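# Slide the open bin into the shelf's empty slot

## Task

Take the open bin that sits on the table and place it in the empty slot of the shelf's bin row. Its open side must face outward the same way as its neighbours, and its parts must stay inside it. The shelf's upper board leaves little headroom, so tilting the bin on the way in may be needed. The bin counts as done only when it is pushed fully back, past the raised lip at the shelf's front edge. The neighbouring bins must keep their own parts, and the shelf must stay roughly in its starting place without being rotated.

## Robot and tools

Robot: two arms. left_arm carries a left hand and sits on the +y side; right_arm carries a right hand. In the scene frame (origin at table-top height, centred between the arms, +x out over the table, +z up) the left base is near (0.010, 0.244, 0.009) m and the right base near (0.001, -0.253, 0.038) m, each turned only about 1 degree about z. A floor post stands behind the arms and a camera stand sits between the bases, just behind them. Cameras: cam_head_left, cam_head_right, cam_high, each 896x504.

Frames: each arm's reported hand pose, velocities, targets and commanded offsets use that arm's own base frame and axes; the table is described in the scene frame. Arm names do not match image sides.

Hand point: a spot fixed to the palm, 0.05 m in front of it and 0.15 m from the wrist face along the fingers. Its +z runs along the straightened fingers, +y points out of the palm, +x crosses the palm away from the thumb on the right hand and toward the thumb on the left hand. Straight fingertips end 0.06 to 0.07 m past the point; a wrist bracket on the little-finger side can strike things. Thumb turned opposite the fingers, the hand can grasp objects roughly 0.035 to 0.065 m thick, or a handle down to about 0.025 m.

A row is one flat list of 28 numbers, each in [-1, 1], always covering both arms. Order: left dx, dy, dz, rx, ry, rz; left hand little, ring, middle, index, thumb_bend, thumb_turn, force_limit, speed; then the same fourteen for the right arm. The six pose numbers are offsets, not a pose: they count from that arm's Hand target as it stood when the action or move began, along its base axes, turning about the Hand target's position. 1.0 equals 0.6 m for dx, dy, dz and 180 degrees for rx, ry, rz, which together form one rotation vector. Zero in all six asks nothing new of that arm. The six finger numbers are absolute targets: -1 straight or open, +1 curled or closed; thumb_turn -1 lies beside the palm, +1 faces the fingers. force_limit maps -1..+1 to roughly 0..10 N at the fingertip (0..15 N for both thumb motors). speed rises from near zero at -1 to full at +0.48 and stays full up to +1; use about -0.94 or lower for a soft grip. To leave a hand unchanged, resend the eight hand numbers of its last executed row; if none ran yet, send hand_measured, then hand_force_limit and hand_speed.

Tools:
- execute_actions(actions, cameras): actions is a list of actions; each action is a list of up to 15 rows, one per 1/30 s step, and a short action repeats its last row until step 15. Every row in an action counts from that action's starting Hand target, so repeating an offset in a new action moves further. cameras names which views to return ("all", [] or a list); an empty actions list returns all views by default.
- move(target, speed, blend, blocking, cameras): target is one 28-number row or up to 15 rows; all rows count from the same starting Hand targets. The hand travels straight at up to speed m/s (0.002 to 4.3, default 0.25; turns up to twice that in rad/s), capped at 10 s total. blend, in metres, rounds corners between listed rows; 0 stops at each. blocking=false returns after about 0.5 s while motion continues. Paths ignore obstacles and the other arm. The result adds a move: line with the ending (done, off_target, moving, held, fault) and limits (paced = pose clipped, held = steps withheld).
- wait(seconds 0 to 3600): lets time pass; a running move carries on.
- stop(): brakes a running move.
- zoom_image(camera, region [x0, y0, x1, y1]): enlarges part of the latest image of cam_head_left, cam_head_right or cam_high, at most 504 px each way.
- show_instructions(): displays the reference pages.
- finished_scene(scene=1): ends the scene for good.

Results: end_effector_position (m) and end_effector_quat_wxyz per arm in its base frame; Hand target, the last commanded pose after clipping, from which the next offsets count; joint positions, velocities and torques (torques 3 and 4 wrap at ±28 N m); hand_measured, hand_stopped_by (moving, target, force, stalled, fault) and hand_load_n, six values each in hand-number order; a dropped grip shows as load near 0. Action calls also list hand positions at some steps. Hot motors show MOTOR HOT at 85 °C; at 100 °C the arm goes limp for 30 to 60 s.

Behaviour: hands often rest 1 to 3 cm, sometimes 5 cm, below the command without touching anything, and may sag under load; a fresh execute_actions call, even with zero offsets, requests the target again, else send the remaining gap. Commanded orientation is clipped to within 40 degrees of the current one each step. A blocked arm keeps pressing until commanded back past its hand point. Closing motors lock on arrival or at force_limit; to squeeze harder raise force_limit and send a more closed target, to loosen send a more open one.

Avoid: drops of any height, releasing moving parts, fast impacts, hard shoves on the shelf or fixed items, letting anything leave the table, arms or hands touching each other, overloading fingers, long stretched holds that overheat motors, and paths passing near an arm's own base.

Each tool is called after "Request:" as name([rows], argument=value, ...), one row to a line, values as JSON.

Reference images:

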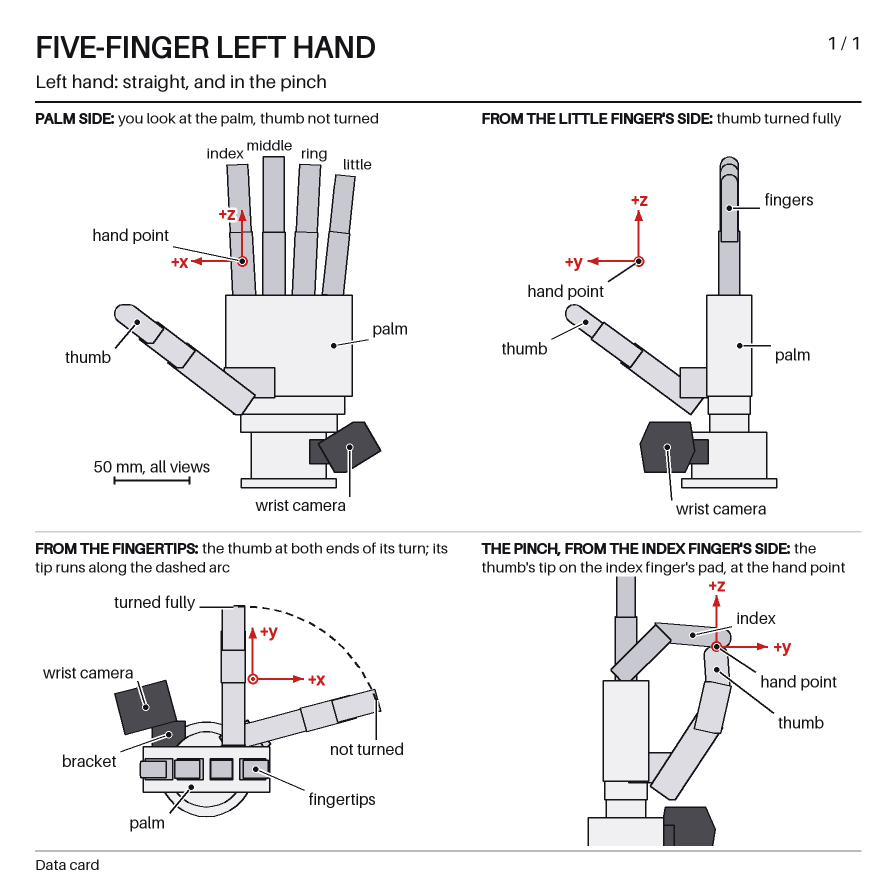

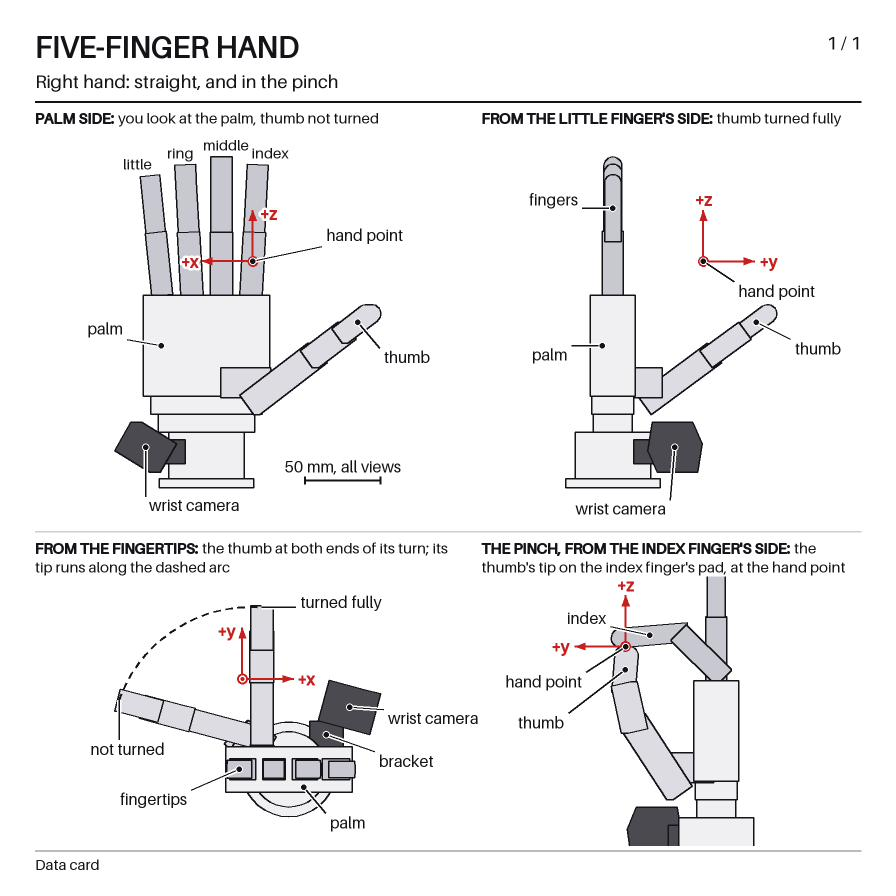

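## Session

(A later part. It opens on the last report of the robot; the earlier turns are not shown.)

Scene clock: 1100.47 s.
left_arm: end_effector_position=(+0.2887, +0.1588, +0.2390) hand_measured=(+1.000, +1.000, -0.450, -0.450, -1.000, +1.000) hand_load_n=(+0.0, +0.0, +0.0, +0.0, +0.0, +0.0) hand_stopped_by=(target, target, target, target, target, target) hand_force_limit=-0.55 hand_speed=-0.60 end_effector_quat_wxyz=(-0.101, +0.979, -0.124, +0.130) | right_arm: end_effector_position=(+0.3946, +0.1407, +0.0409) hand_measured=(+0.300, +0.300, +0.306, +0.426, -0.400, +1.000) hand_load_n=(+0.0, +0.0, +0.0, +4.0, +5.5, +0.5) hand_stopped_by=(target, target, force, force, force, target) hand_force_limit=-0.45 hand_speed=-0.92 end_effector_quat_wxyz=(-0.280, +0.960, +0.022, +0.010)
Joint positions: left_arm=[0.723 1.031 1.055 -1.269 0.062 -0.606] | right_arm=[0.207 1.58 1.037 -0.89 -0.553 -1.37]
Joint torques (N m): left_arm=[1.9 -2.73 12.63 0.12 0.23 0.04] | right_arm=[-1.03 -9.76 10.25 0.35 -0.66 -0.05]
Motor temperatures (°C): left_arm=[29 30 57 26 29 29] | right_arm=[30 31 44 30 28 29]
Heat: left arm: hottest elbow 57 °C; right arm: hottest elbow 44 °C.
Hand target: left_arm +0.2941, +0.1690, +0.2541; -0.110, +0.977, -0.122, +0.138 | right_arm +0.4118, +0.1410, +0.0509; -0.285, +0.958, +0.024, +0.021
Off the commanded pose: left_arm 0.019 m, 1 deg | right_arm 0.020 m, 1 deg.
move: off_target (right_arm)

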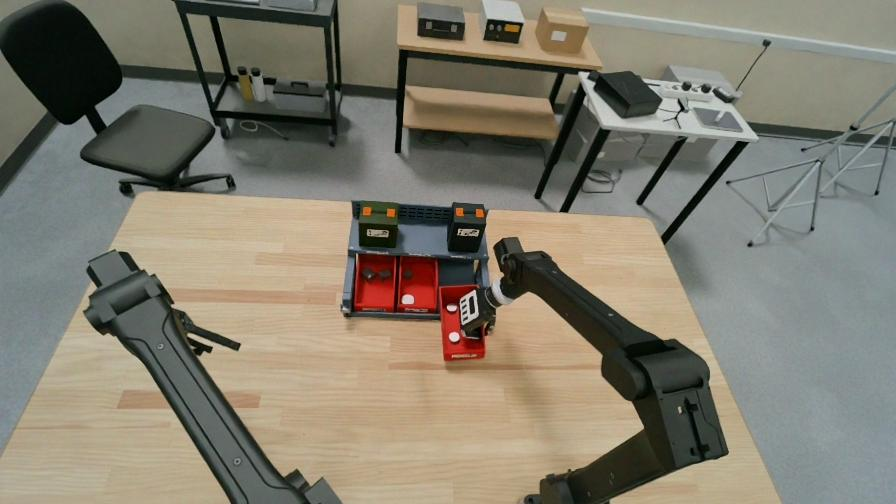

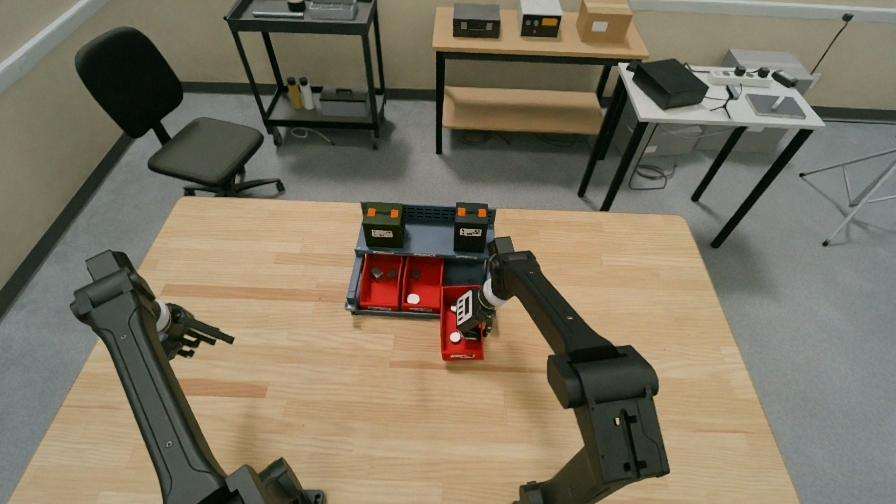

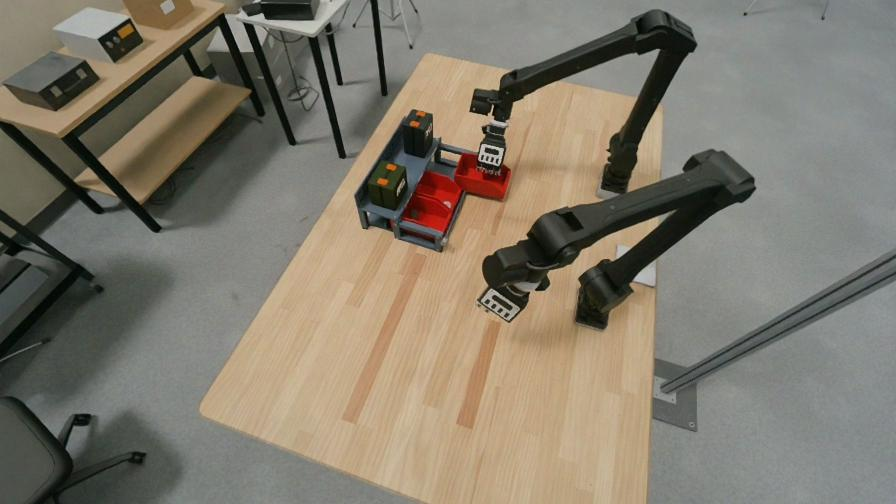

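Request:
move([
  [0,0,0,0,0,0,1,1,-0.45,-0.45,-1,1,-0.55,-0.6,0.01,0.012,0.005,0,0.0,-0.02,0.3,0.3,0.5,0.5,0.3,1,-0.45,-0.92],
  [0,0,0,0,0,0,1,1,-0.45,-0.45,-1,1,-0.55,-0.6,0.043,0.014,0.005,0,0,-0.035,0.3,0.3,0.5,0.5,0.3,1,-0.45,-0.92],
], speed=0.06, blend=0.005, cameras=["all"])

Request:
zoom_image(camera="cam_high", region=[430, 110, 530, 210])

Request:
zoom_image(camera="cam_head_left", region=[410, 240, 530, 360])

Request:
zoom_image(camera="cam_head_right", region=[410, 240, 530, 360])

Scene clock: 1111.27 s.
left_arm: end_effector_position=(+0.2887, +0.1588, +0.2390) hand_measured=(+1.000, +1.000, -0.450, -0.450, -1.000, +1.000) hand_load_n=(+0.0, +0.0, +0.0, +0.0, +0.0, +0.0) hand_stopped_by=(target, target, target, target, target, target) hand_force_limit=-0.55 hand_speed=-0.60 end_effector_quat_wxyz=(-0.101, +0.979, -0.124, +0.130) | right_arm: end_effector_position=(+0.4126, +0.1464, +0.0425) hand_measured=(+0.300, +0.300, +0.306, +0.426, -0.400, +1.000) hand_load_n=(+0.0, +0.5, +2.5, +1.5, +5.5, +0.0) hand_stopped_by=(target, target, force, force, force, target) hand_force_limit=-0.45 hand_speed=-0.92 end_effector_quat_wxyz=(-0.278, +0.960, -0.029, +0.013)
Joint positions: left_arm=[0.723 1.031 1.055 -1.269 0.062 -0.606] | right_arm=[0.207 1.613 1.08 -0.862 -0.54 -1.255]
Joint torques (N m): left_arm=[1.9 -2.67 12.63 0.1 0.23 0.04] | right_arm=[-0.56 -10.58 10.73 1.29 -0.35 0.1]
Motor temperatures (°C): left_arm=[29 30 58 26 29 29] | right_arm=[30 31 45 29 28 29]
Heat: left arm: hottest elbow 58 °C; right arm: hottest elbow 45 °C.
Hand target: left_arm +0.2941, +0.1690, +0.2541; -0.110, +0.977, -0.122, +0.138 | right_arm +0.4376, +0.1494, +0.0540; -0.283, +0.958, -0.029, +0.037
Off the commanded pose: left_arm 0.019 m, 1 deg | right_arm 0.028 m, 3 deg.
move: off_target (right_arm)

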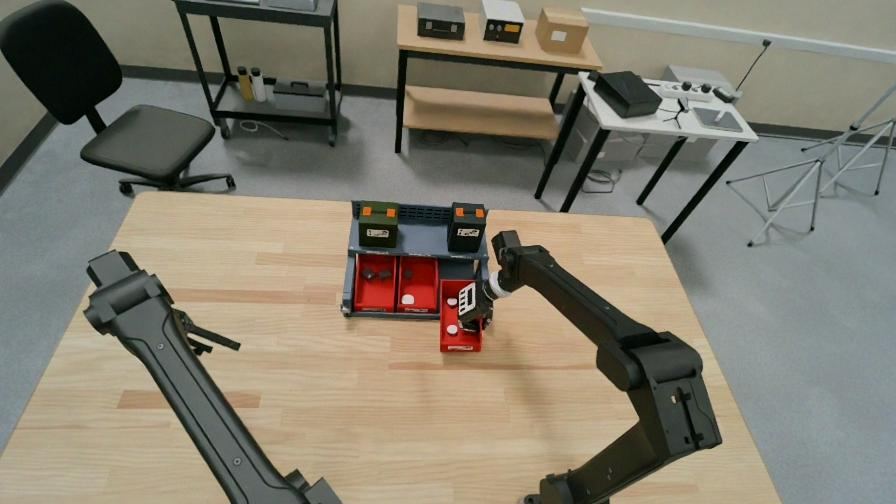

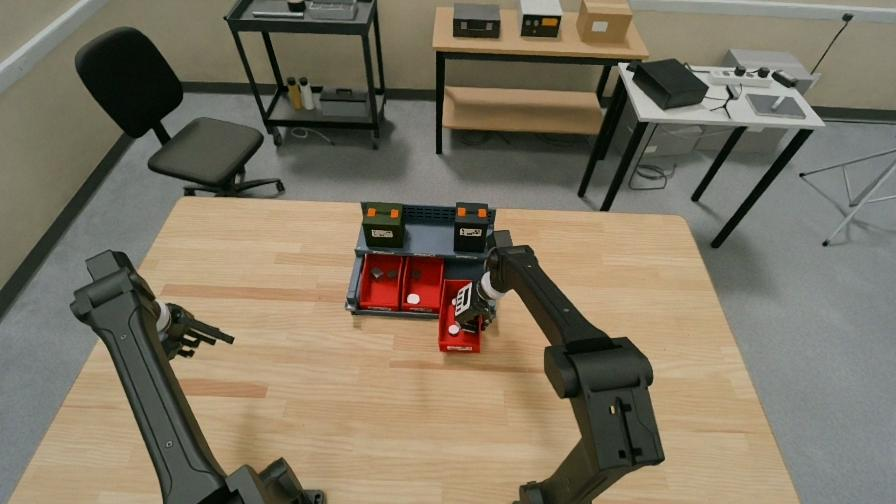

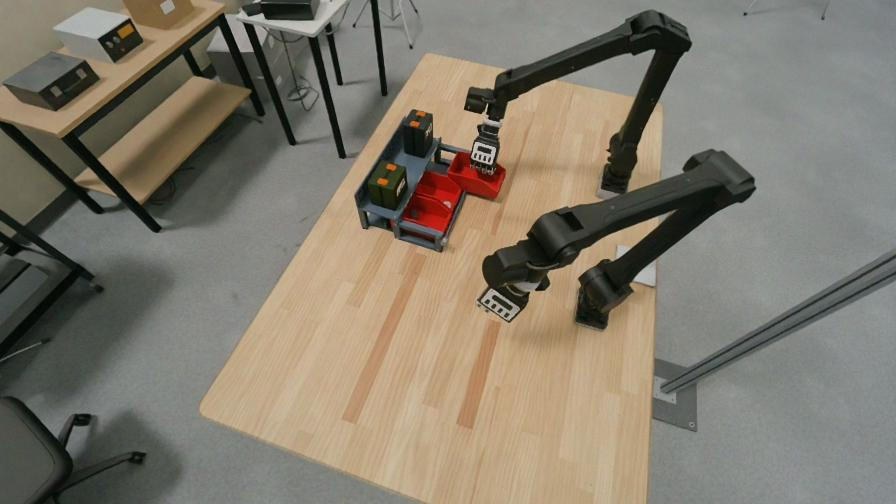

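Scaled by 5.040 from the camera's image (finer frame: 1280x720).

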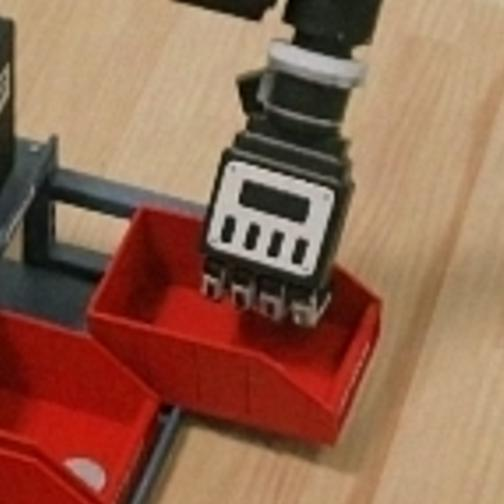

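Scaled by 4.200 from the camera's image (finer frame: 1280x720).

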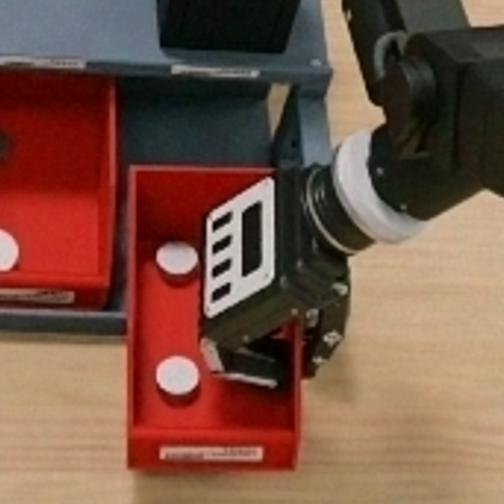

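Scaled by 4.200 from the camera's image (finer frame: 1280x720).

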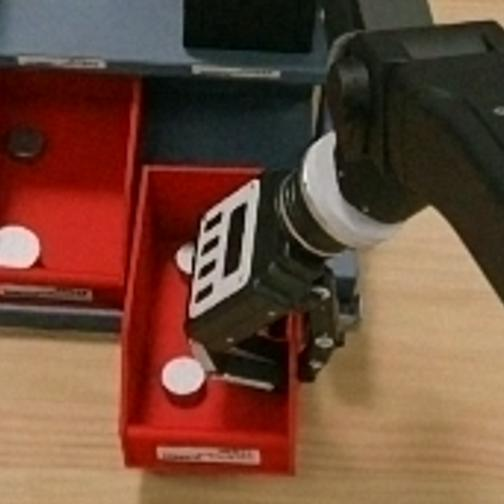

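Request:
move(target=[0,0,0,0,0,0,1,1,-0.45,-0.45,-1,1,-0.55,-0.6,0.06,-0.002,0.006,0,0,0,0.3,0.3,0.5,0.5,0.3,1,-0.45,-0.92], speed=0.05, cameras=["all"])

Request:
zoom_image(camera="cam_high", region=[430, 110, 530, 210])

Request:
zoom_image(camera="cam_head_left", region=[410, 240, 530, 360])

Request:
zoom_image(camera="cam_head_right", region=[410, 240, 530, 360])

Scene clock: 1124.77 s.
left_arm: end_effector_position=(+0.2887, +0.1588, +0.2390) hand_measured=(+1.000, +1.000, -0.450, -0.450, -1.000, +1.000) hand_load_n=(+0.0, +0.0, +0.0, +0.0, +0.0, +0.0) hand_stopped_by=(target, target, target, target, target, target) hand_force_limit=-0.55 hand_speed=-0.60 end_effector_quat_wxyz=(-0.101, +0.979, -0.124, +0.130) | right_arm: end_effector_position=(+0.4530, +0.1502, +0.0464) hand_measured=(+0.300, +0.300, +0.306, +0.426, -0.400, +1.000) hand_load_n=(+0.0, +0.5, +0.5, +2.5, +6.0, +0.5) hand_stopped_by=(target, target, force, force, force, target) hand_force_limit=-0.45 hand_speed=-0.92 end_effector_quat_wxyz=(-0.280, +0.959, -0.029, +0.021)
Joint positions: left_arm=[0.723 1.031 1.055 -1.269 0.062 -0.606] | right_arm=[0.198 1.692 1.195 -0.884 -0.539 -1.26]
Joint torques (N m): left_arm=[1.9 -2.73 12.63 0.12 0.23 0.04] | right_arm=[-1.2 -12.04 10.88 0.58 -0.46 -0.02]
Motor temperatures (°C): left_arm=[29 30 58 26 29 29] | right_arm=[30 31 45 29 28 29]
Heat: left arm: hottest elbow 58 °C; right arm: hottest elbow 45 °C.
Hand target: left_arm +0.2941, +0.1690, +0.2541; -0.110, +0.977, -0.122, +0.138 | right_arm +0.4736, +0.1482, +0.0575; -0.283, +0.958, -0.029, +0.037
Off the commanded pose: left_arm 0.019 m, 1 deg | right_arm 0.024 m, 2 deg.
move: off_target (right_arm)

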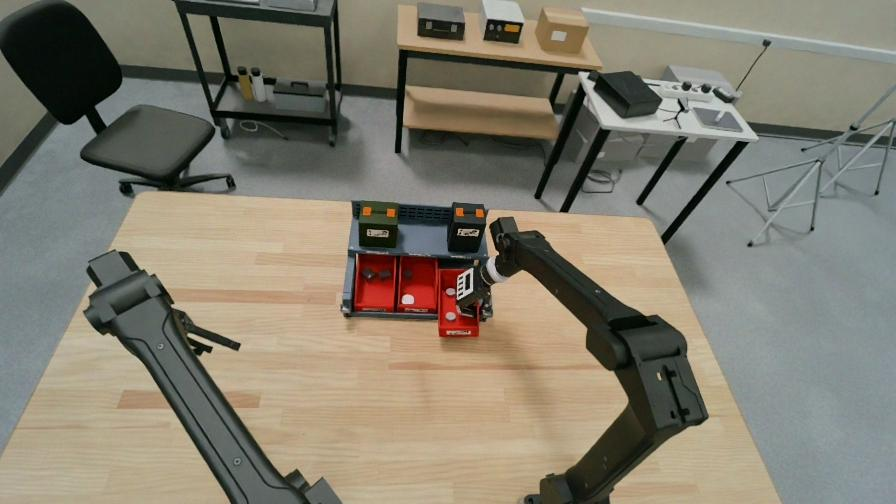

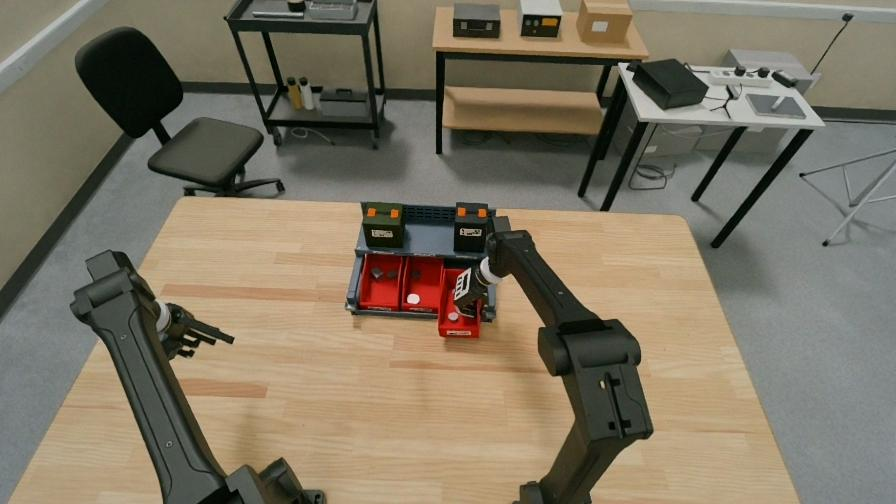

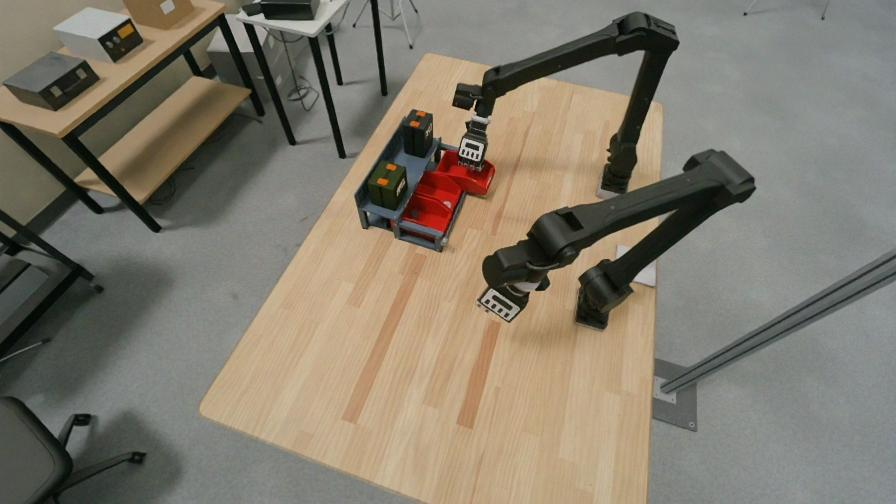

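Scaled by 5.040 from the camera's image (finer frame: 1280x720).

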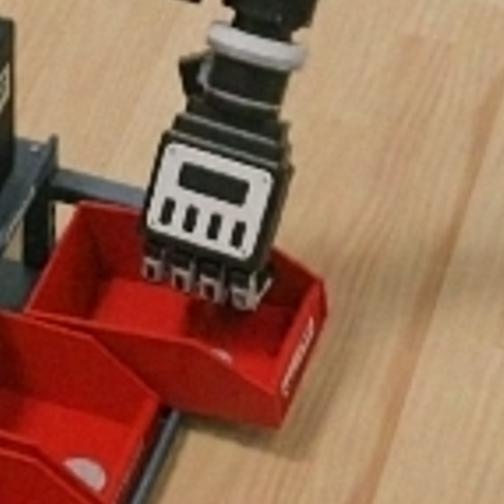

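Scaled by 4.200 from the camera's image (finer frame: 1280x720).

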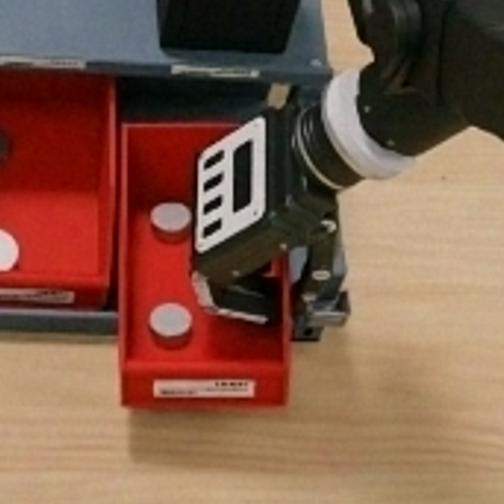

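Scaled by 4.200 from the camera's image (finer frame: 1280x720).

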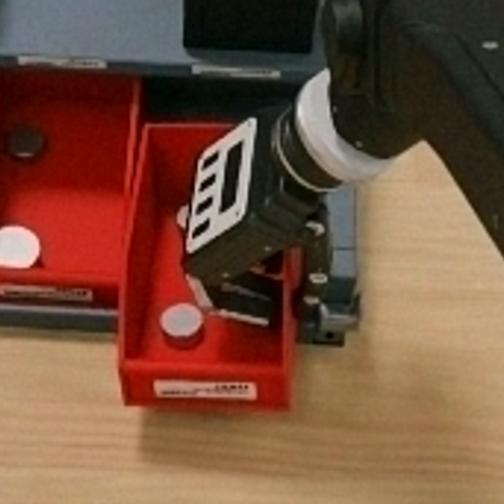

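Request:
move(target=[0,0,0,0,0,0,1,1,-0.45,-0.45,-1,1,-0.55,-0.6,0.008,0,0.003,0,0.045,0,0.3,0.3,0.5,0.5,0.3,1,-0.45,-0.92], speed=0.05, cameras=["all"])

Request:
zoom_image(camera="cam_high", region=[430, 110, 530, 210])

Request:
zoom_image(camera="cam_head_left", region=[410, 240, 530, 360])

Request:
zoom_image(camera="cam_head_right", region=[410, 240, 530, 360])

Scene clock: 1131.93 s.
left_arm: end_effector_position=(+0.2887, +0.1588, +0.2390) hand_measured=(+1.000, +1.000, -0.450, -0.450, -1.000, +1.000) hand_load_n=(+0.0, +0.0, +0.0, +0.0, +0.0, +0.0) hand_stopped_by=(target, target, target, target, target, target) hand_force_limit=-0.55 hand_speed=-0.60 end_effector_quat_wxyz=(-0.101, +0.979, -0.124, +0.130) | right_arm: end_effector_position=(+0.4599, +0.1500, +0.0503) hand_measured=(+0.300, +0.300, +0.306, +0.426, -0.400, +1.000) hand_load_n=(+0.0, +0.0, +0.0, +2.5, +6.0, +0.0) hand_stopped_by=(target, target, force, force, force, target) hand_force_limit=-0.45 hand_speed=-0.92 end_effector_quat_wxyz=(-0.275, +0.959, -0.049, -0.044)
Joint positions: left_arm=[0.723 1.031 1.055 -1.269 0.062 -0.606] | right_arm=[0.186 1.792 1.335 -1.064 -0.563 -1.269]
Joint torques (N m): left_arm=[1.9 -2.73 12.62 0.12 0.23 0.04] | right_arm=[-1.2 -13.22 10.62 0.27 -0.6 -0.01]
Motor temperatures (°C): left_arm=[29 30 58 26 29 29] | right_arm=[30 31 47 29 28 29]
Heat: left arm: hottest elbow 58 °C; right arm: hottest elbow 47 °C.
Hand target: left_arm +0.2941, +0.1690, +0.2541; -0.110, +0.977, -0.122, +0.138 | right_arm +0.4786, +0.1481, +0.0594; -0.280, +0.958, -0.049, -0.031
Off the commanded pose: left_arm 0.019 m, 1 deg | right_arm 0.021 m, 2 deg.
move: off_target (right_arm)

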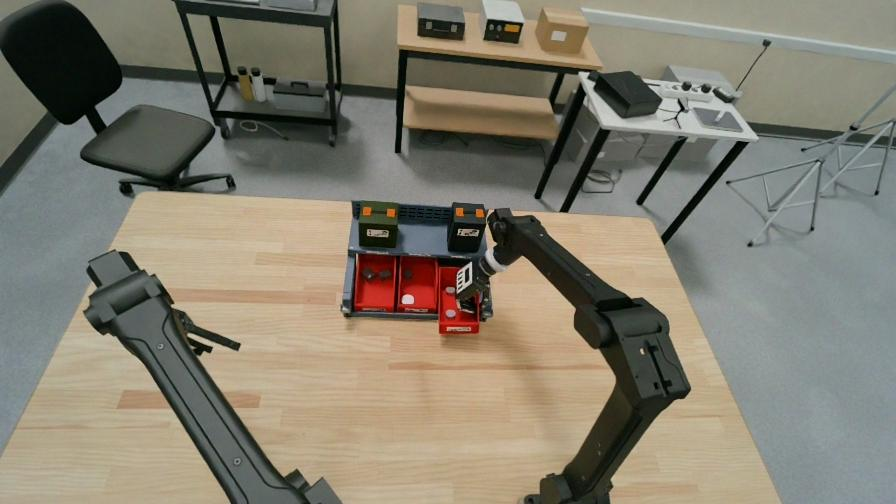

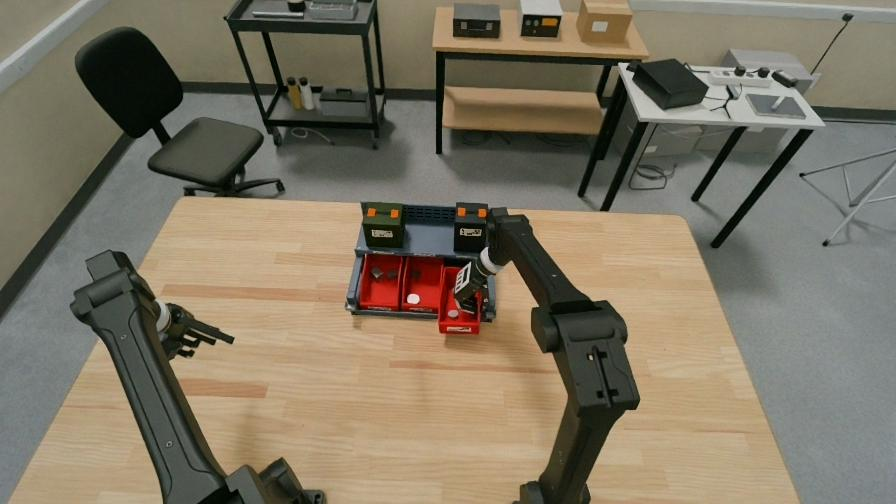

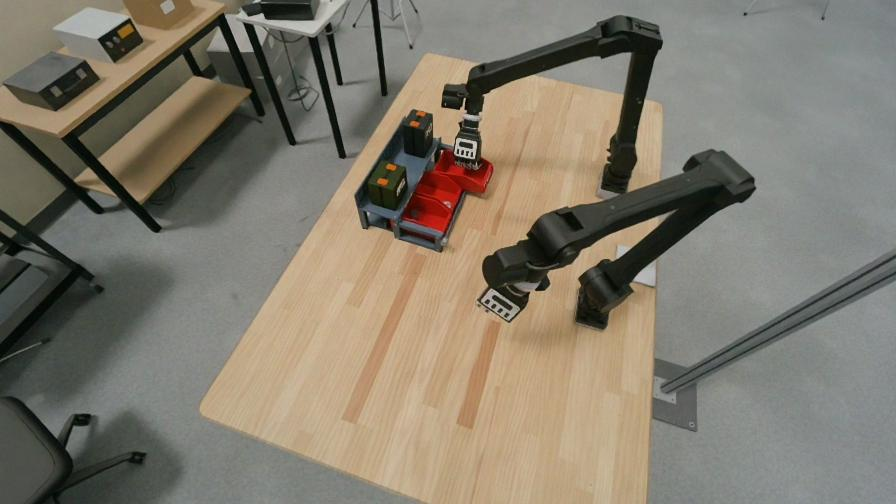

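Scaled by 5.040 from the camera's image (finer frame: 1280x720).

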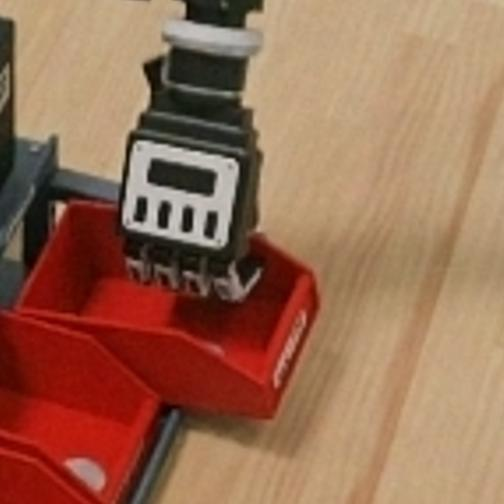

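Scaled by 4.200 from the camera's image (finer frame: 1280x720).

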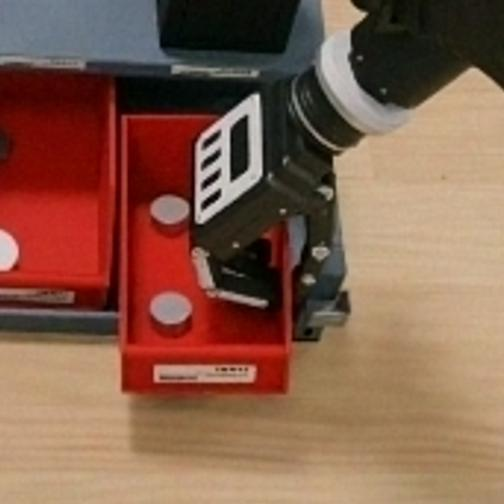

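Scaled by 4.200 from the camera's image (finer frame: 1280x720).

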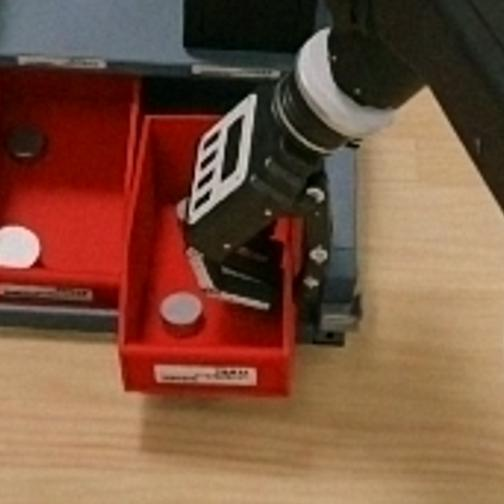

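Request:
execute_actions(actions=[])

Scene clock: 1141.47 s.
left_arm: end_effector_position=(+0.2887, +0.1588, +0.2390) hand_measured=(+1.000, +1.000, -0.450, -0.450, -1.000, +1.000) hand_load_n=(+0.0, +0.0, +0.0, +0.0, -0.5, +0.0) hand_stopped_by=(target, target, target, target, target, target) hand_force_limit=-0.55 hand_speed=-0.60 end_effector_quat_wxyz=(-0.101, +0.979, -0.124, +0.130) | right_arm: end_effector_position=(+0.4598, +0.1500, +0.0503) hand_measured=(+0.300, +0.300, +0.306, +0.426, -0.400, +1.000) hand_load_n=(+0.0, +0.0, +0.5, +3.0, +6.0, +0.0) hand_stopped_by=(target, target, force, force, force, target) hand_force_limit=-0.45 hand_speed=-0.92 end_effector_quat_wxyz=(-0.275, +0.959, -0.048, -0.044)
Joint positions: left_arm=[0.723 1.031 1.055 -1.269 0.062 -0.606] | right_arm=[0.186 1.792 1.335 -1.065 -0.563 -1.27]
Joint velocities: within noise
Joint torques (N m): left_arm=[1.9 -2.67 12.62 0.1 0.23 0.04] | right_arm=[-1.14 -13.33 10.71 0.34 -0.6 -0.01]
Motor temperatures (°C): left_arm=[29 30 59 26 29 29] | right_arm=[30 32 48 29 28 29]
Heat: left arm: hottest elbow 59 °C; right arm: hottest elbow 48 °C.
Hand target: left_arm +0.2941, +0.1690, +0.2541; -0.110, +0.977, -0.122, +0.138 | right_arm +0.4785, +0.1481, +0.0594; -0.280, +0.958, -0.049, -0.031
Off the commanded pose: left_arm 0.019 m, 1 deg | right_arm 0.021 m, 2 deg.

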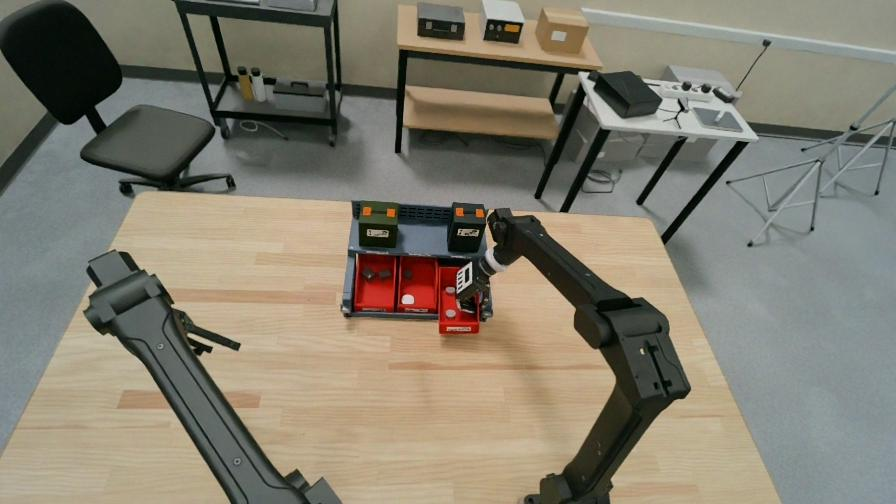

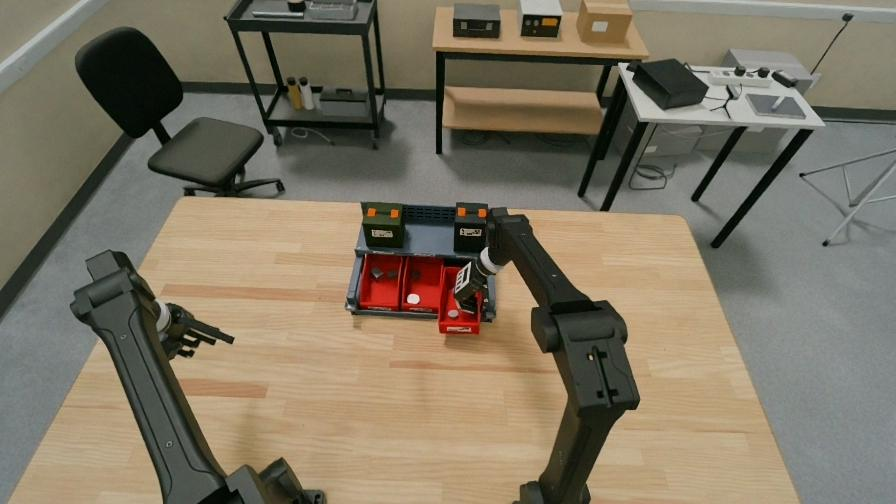

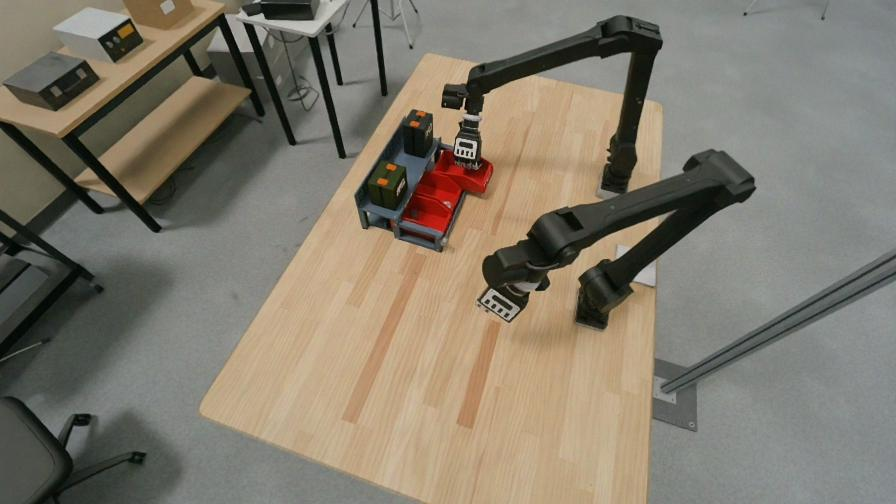

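Request:
zoom_image(camera="cam_head_right", region=[330, 190, 530, 350])

Request:
zoom_image(camera="cam_high", region=[340, 80, 540, 260])

Request:
zoom_image(camera="cam_head_left", region=[330, 190, 530, 350])

Scaled by 2.520 from the camera's image (finer frame: 1280x720).

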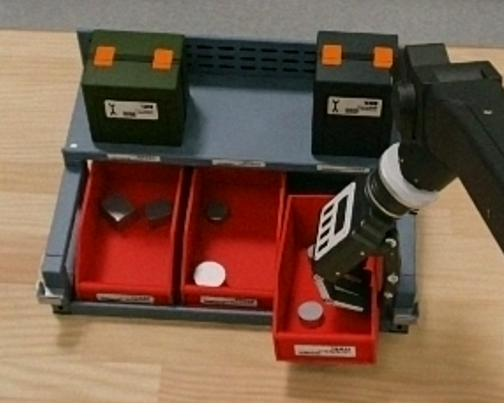

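Scaled by 2.520 from the camera's image (finer frame: 1280x720).

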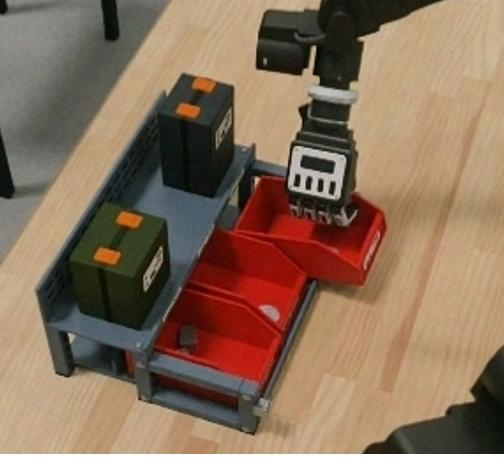

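Scaled by 2.520 from the camera's image (finer frame: 1280x720).

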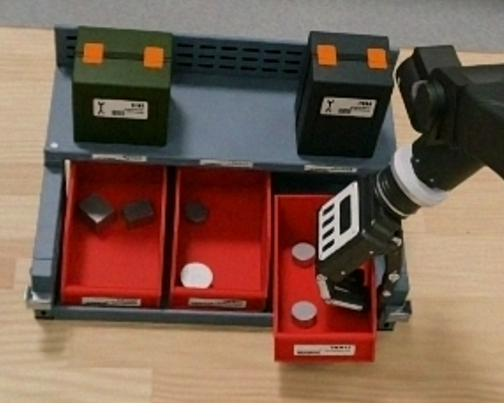

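Request:
move(target=[0,0,0,0,0,0,1,1,-0.45,-0.45,-1,1,-0.55,-0.6,0,0,-0.025,0,0,0,0.3,0.3,0.5,0.5,0.3,1,-0.45,-0.92], speed=0.03)

Scene clock: 1153.33 s.
left_arm: end_effector_position=(+0.2887, +0.1588, +0.2390) hand_measured=(+1.000, +1.000, -0.450, -0.450, -1.000, +1.000) hand_load_n=(+0.0, +0.0, +0.0, +0.0, +0.0, +0.0) hand_stopped_by=(target, target, target, target, target, target) hand_force_limit=-0.55 hand_speed=-0.60 end_effector_quat_wxyz=(-0.101, +0.979, -0.124, +0.130) | right_arm: end_effector_position=(+0.4623, +0.1505, +0.0414) hand_measured=(+0.300, +0.300, +0.306, +0.426, -0.400, +1.000) hand_load_n=(+0.0, +0.0, +0.5, +2.0, +5.5, +0.0) hand_stopped_by=(target, target, force, force, force, target) hand_force_limit=-0.45 hand_speed=-0.92 end_effector_quat_wxyz=(-0.275, +0.959, -0.049, -0.046)
Joint positions: left_arm=[0.723 1.031 1.055 -1.269 0.062 -0.606] | right_arm=[0.186 1.811 1.335 -1.049 -0.563 -1.27]
Joint torques (N m): left_arm=[1.9 -2.67 12.63 0.1 0.24 0.04] | right_arm=[-1.03 -13.51 9.37 1.01 -0.6 -0.01]
Motor temperatures (°C): left_arm=[29 30 59 26 29 29] | right_arm=[30 32 48 29 28 29]
Heat: left arm: hottest elbow 59 °C; right arm: hottest elbow 48 °C.
Hand target: left_arm +0.2941, +0.1690, +0.2541; -0.110, +0.977, -0.122, +0.138 | right_arm +0.4785, +0.1482, +0.0444; -0.280, +0.958, -0.049, -0.031
Off the commanded pose: left_arm 0.019 m, 1 deg | right_arm 0.017 m, 2 deg.
move: off_target (right_arm)

Request:
execute_actions(actions=[])

Request:
zoom_image(camera="cam_head_right", region=[410, 240, 510, 350])

Request:
zoom_image(camera="cam_high", region=[400, 110, 520, 220])

Request:
zoom_image(camera="cam_head_left", region=[410, 240, 510, 350])

Scene clock: 1155.53 s.
left_arm: end_effector_position=(+0.2887, +0.1588, +0.2390) hand_measured=(+1.000, +1.000, -0.450, -0.450, -1.000, +1.000) hand_load_n=(+0.0, +0.0, +0.0, +0.0, +0.0, +0.0) hand_stopped_by=(target, target, target, target, target, target) hand_force_limit=-0.55 hand_speed=-0.60 end_effector_quat_wxyz=(-0.101, +0.979, -0.124, +0.130) | right_arm: end_effector_position=(+0.4623, +0.1505, +0.0414) hand_measured=(+0.300, +0.300, +0.306, +0.426, -0.400, +1.000) hand_load_n=(+0.0, +0.0, +0.5, +2.0, +5.5, +0.5) hand_stopped_by=(target, target, force, force, force, target) hand_force_limit=-0.45 hand_speed=-0.92 end_effector_quat_wxyz=(-0.275, +0.959, -0.049, -0.046)
Joint positions: left_arm=[0.723 1.031 1.055 -1.269 0.062 -0.606] | right_arm=[0.186 1.811 1.335 -1.049 -0.563 -1.27]
Joint velocities: within noise
Joint torques (N m): left_arm=[1.9 -2.73 12.62 0.12 0.23 0.04] | right_arm=[-1.03 -13.51 9.33 1.03 -0.59 -0.01]
Motor temperatures (°C): left_arm=[29 30 59 26 29 29] | right_arm=[30 32 48 29 28 29]
Heat: left arm: hottest elbow 59 °C; right arm: hottest elbow 48 °C.
Hand target: left_arm +0.2941, +0.1690, +0.2541; -0.110, +0.977, -0.122, +0.138 | right_arm +0.4785, +0.1482, +0.0444; -0.280, +0.958, -0.049, -0.031
Off the commanded pose: left_arm 0.019 m, 1 deg | right_arm 0.017 m, 2 deg.

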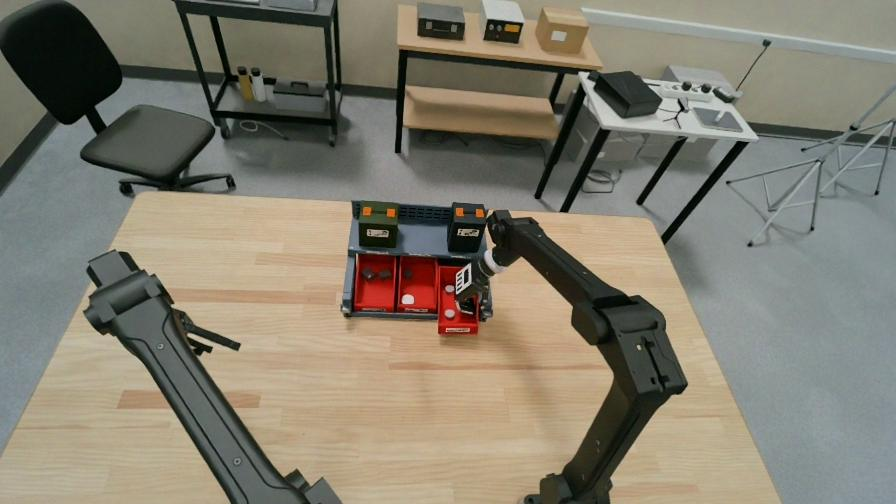

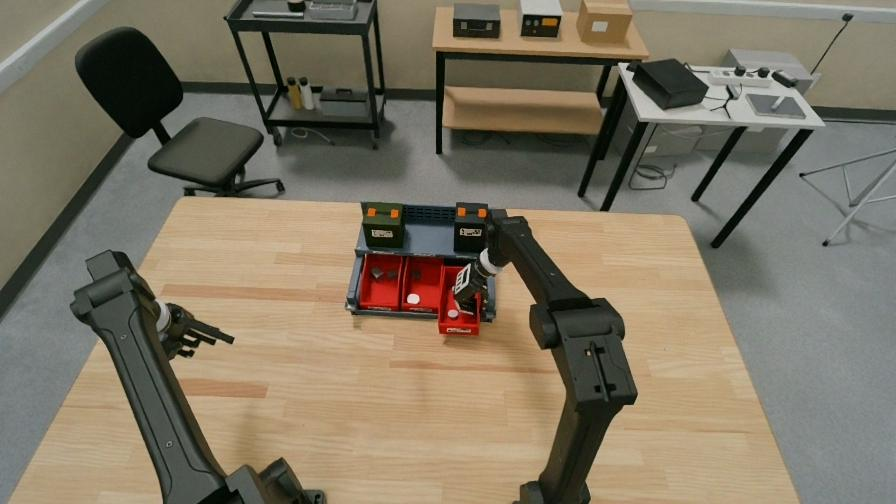

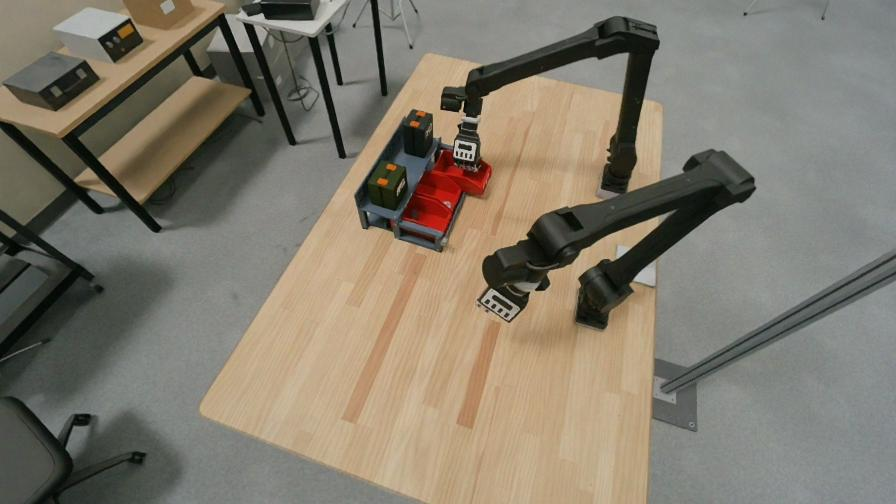

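Scaled by 4.582 from the camera's image (finer frame: 1280x720).

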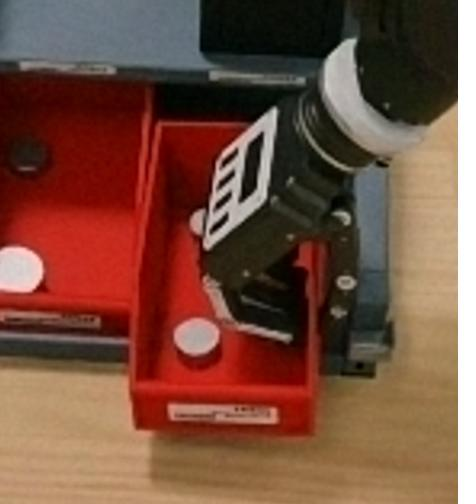

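Scaled by 4.200 from the camera's image (finer frame: 1280x720).

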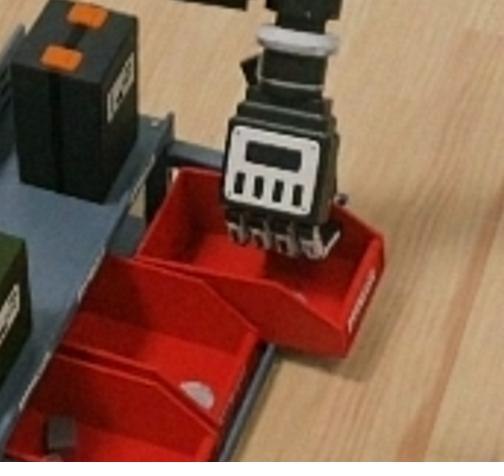

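Scaled by 4.582 from the camera's image (finer frame: 1280x720).

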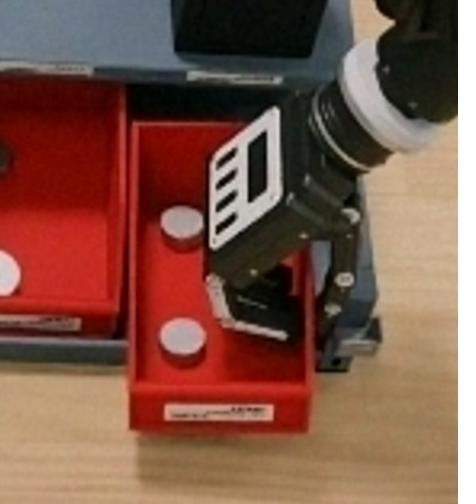

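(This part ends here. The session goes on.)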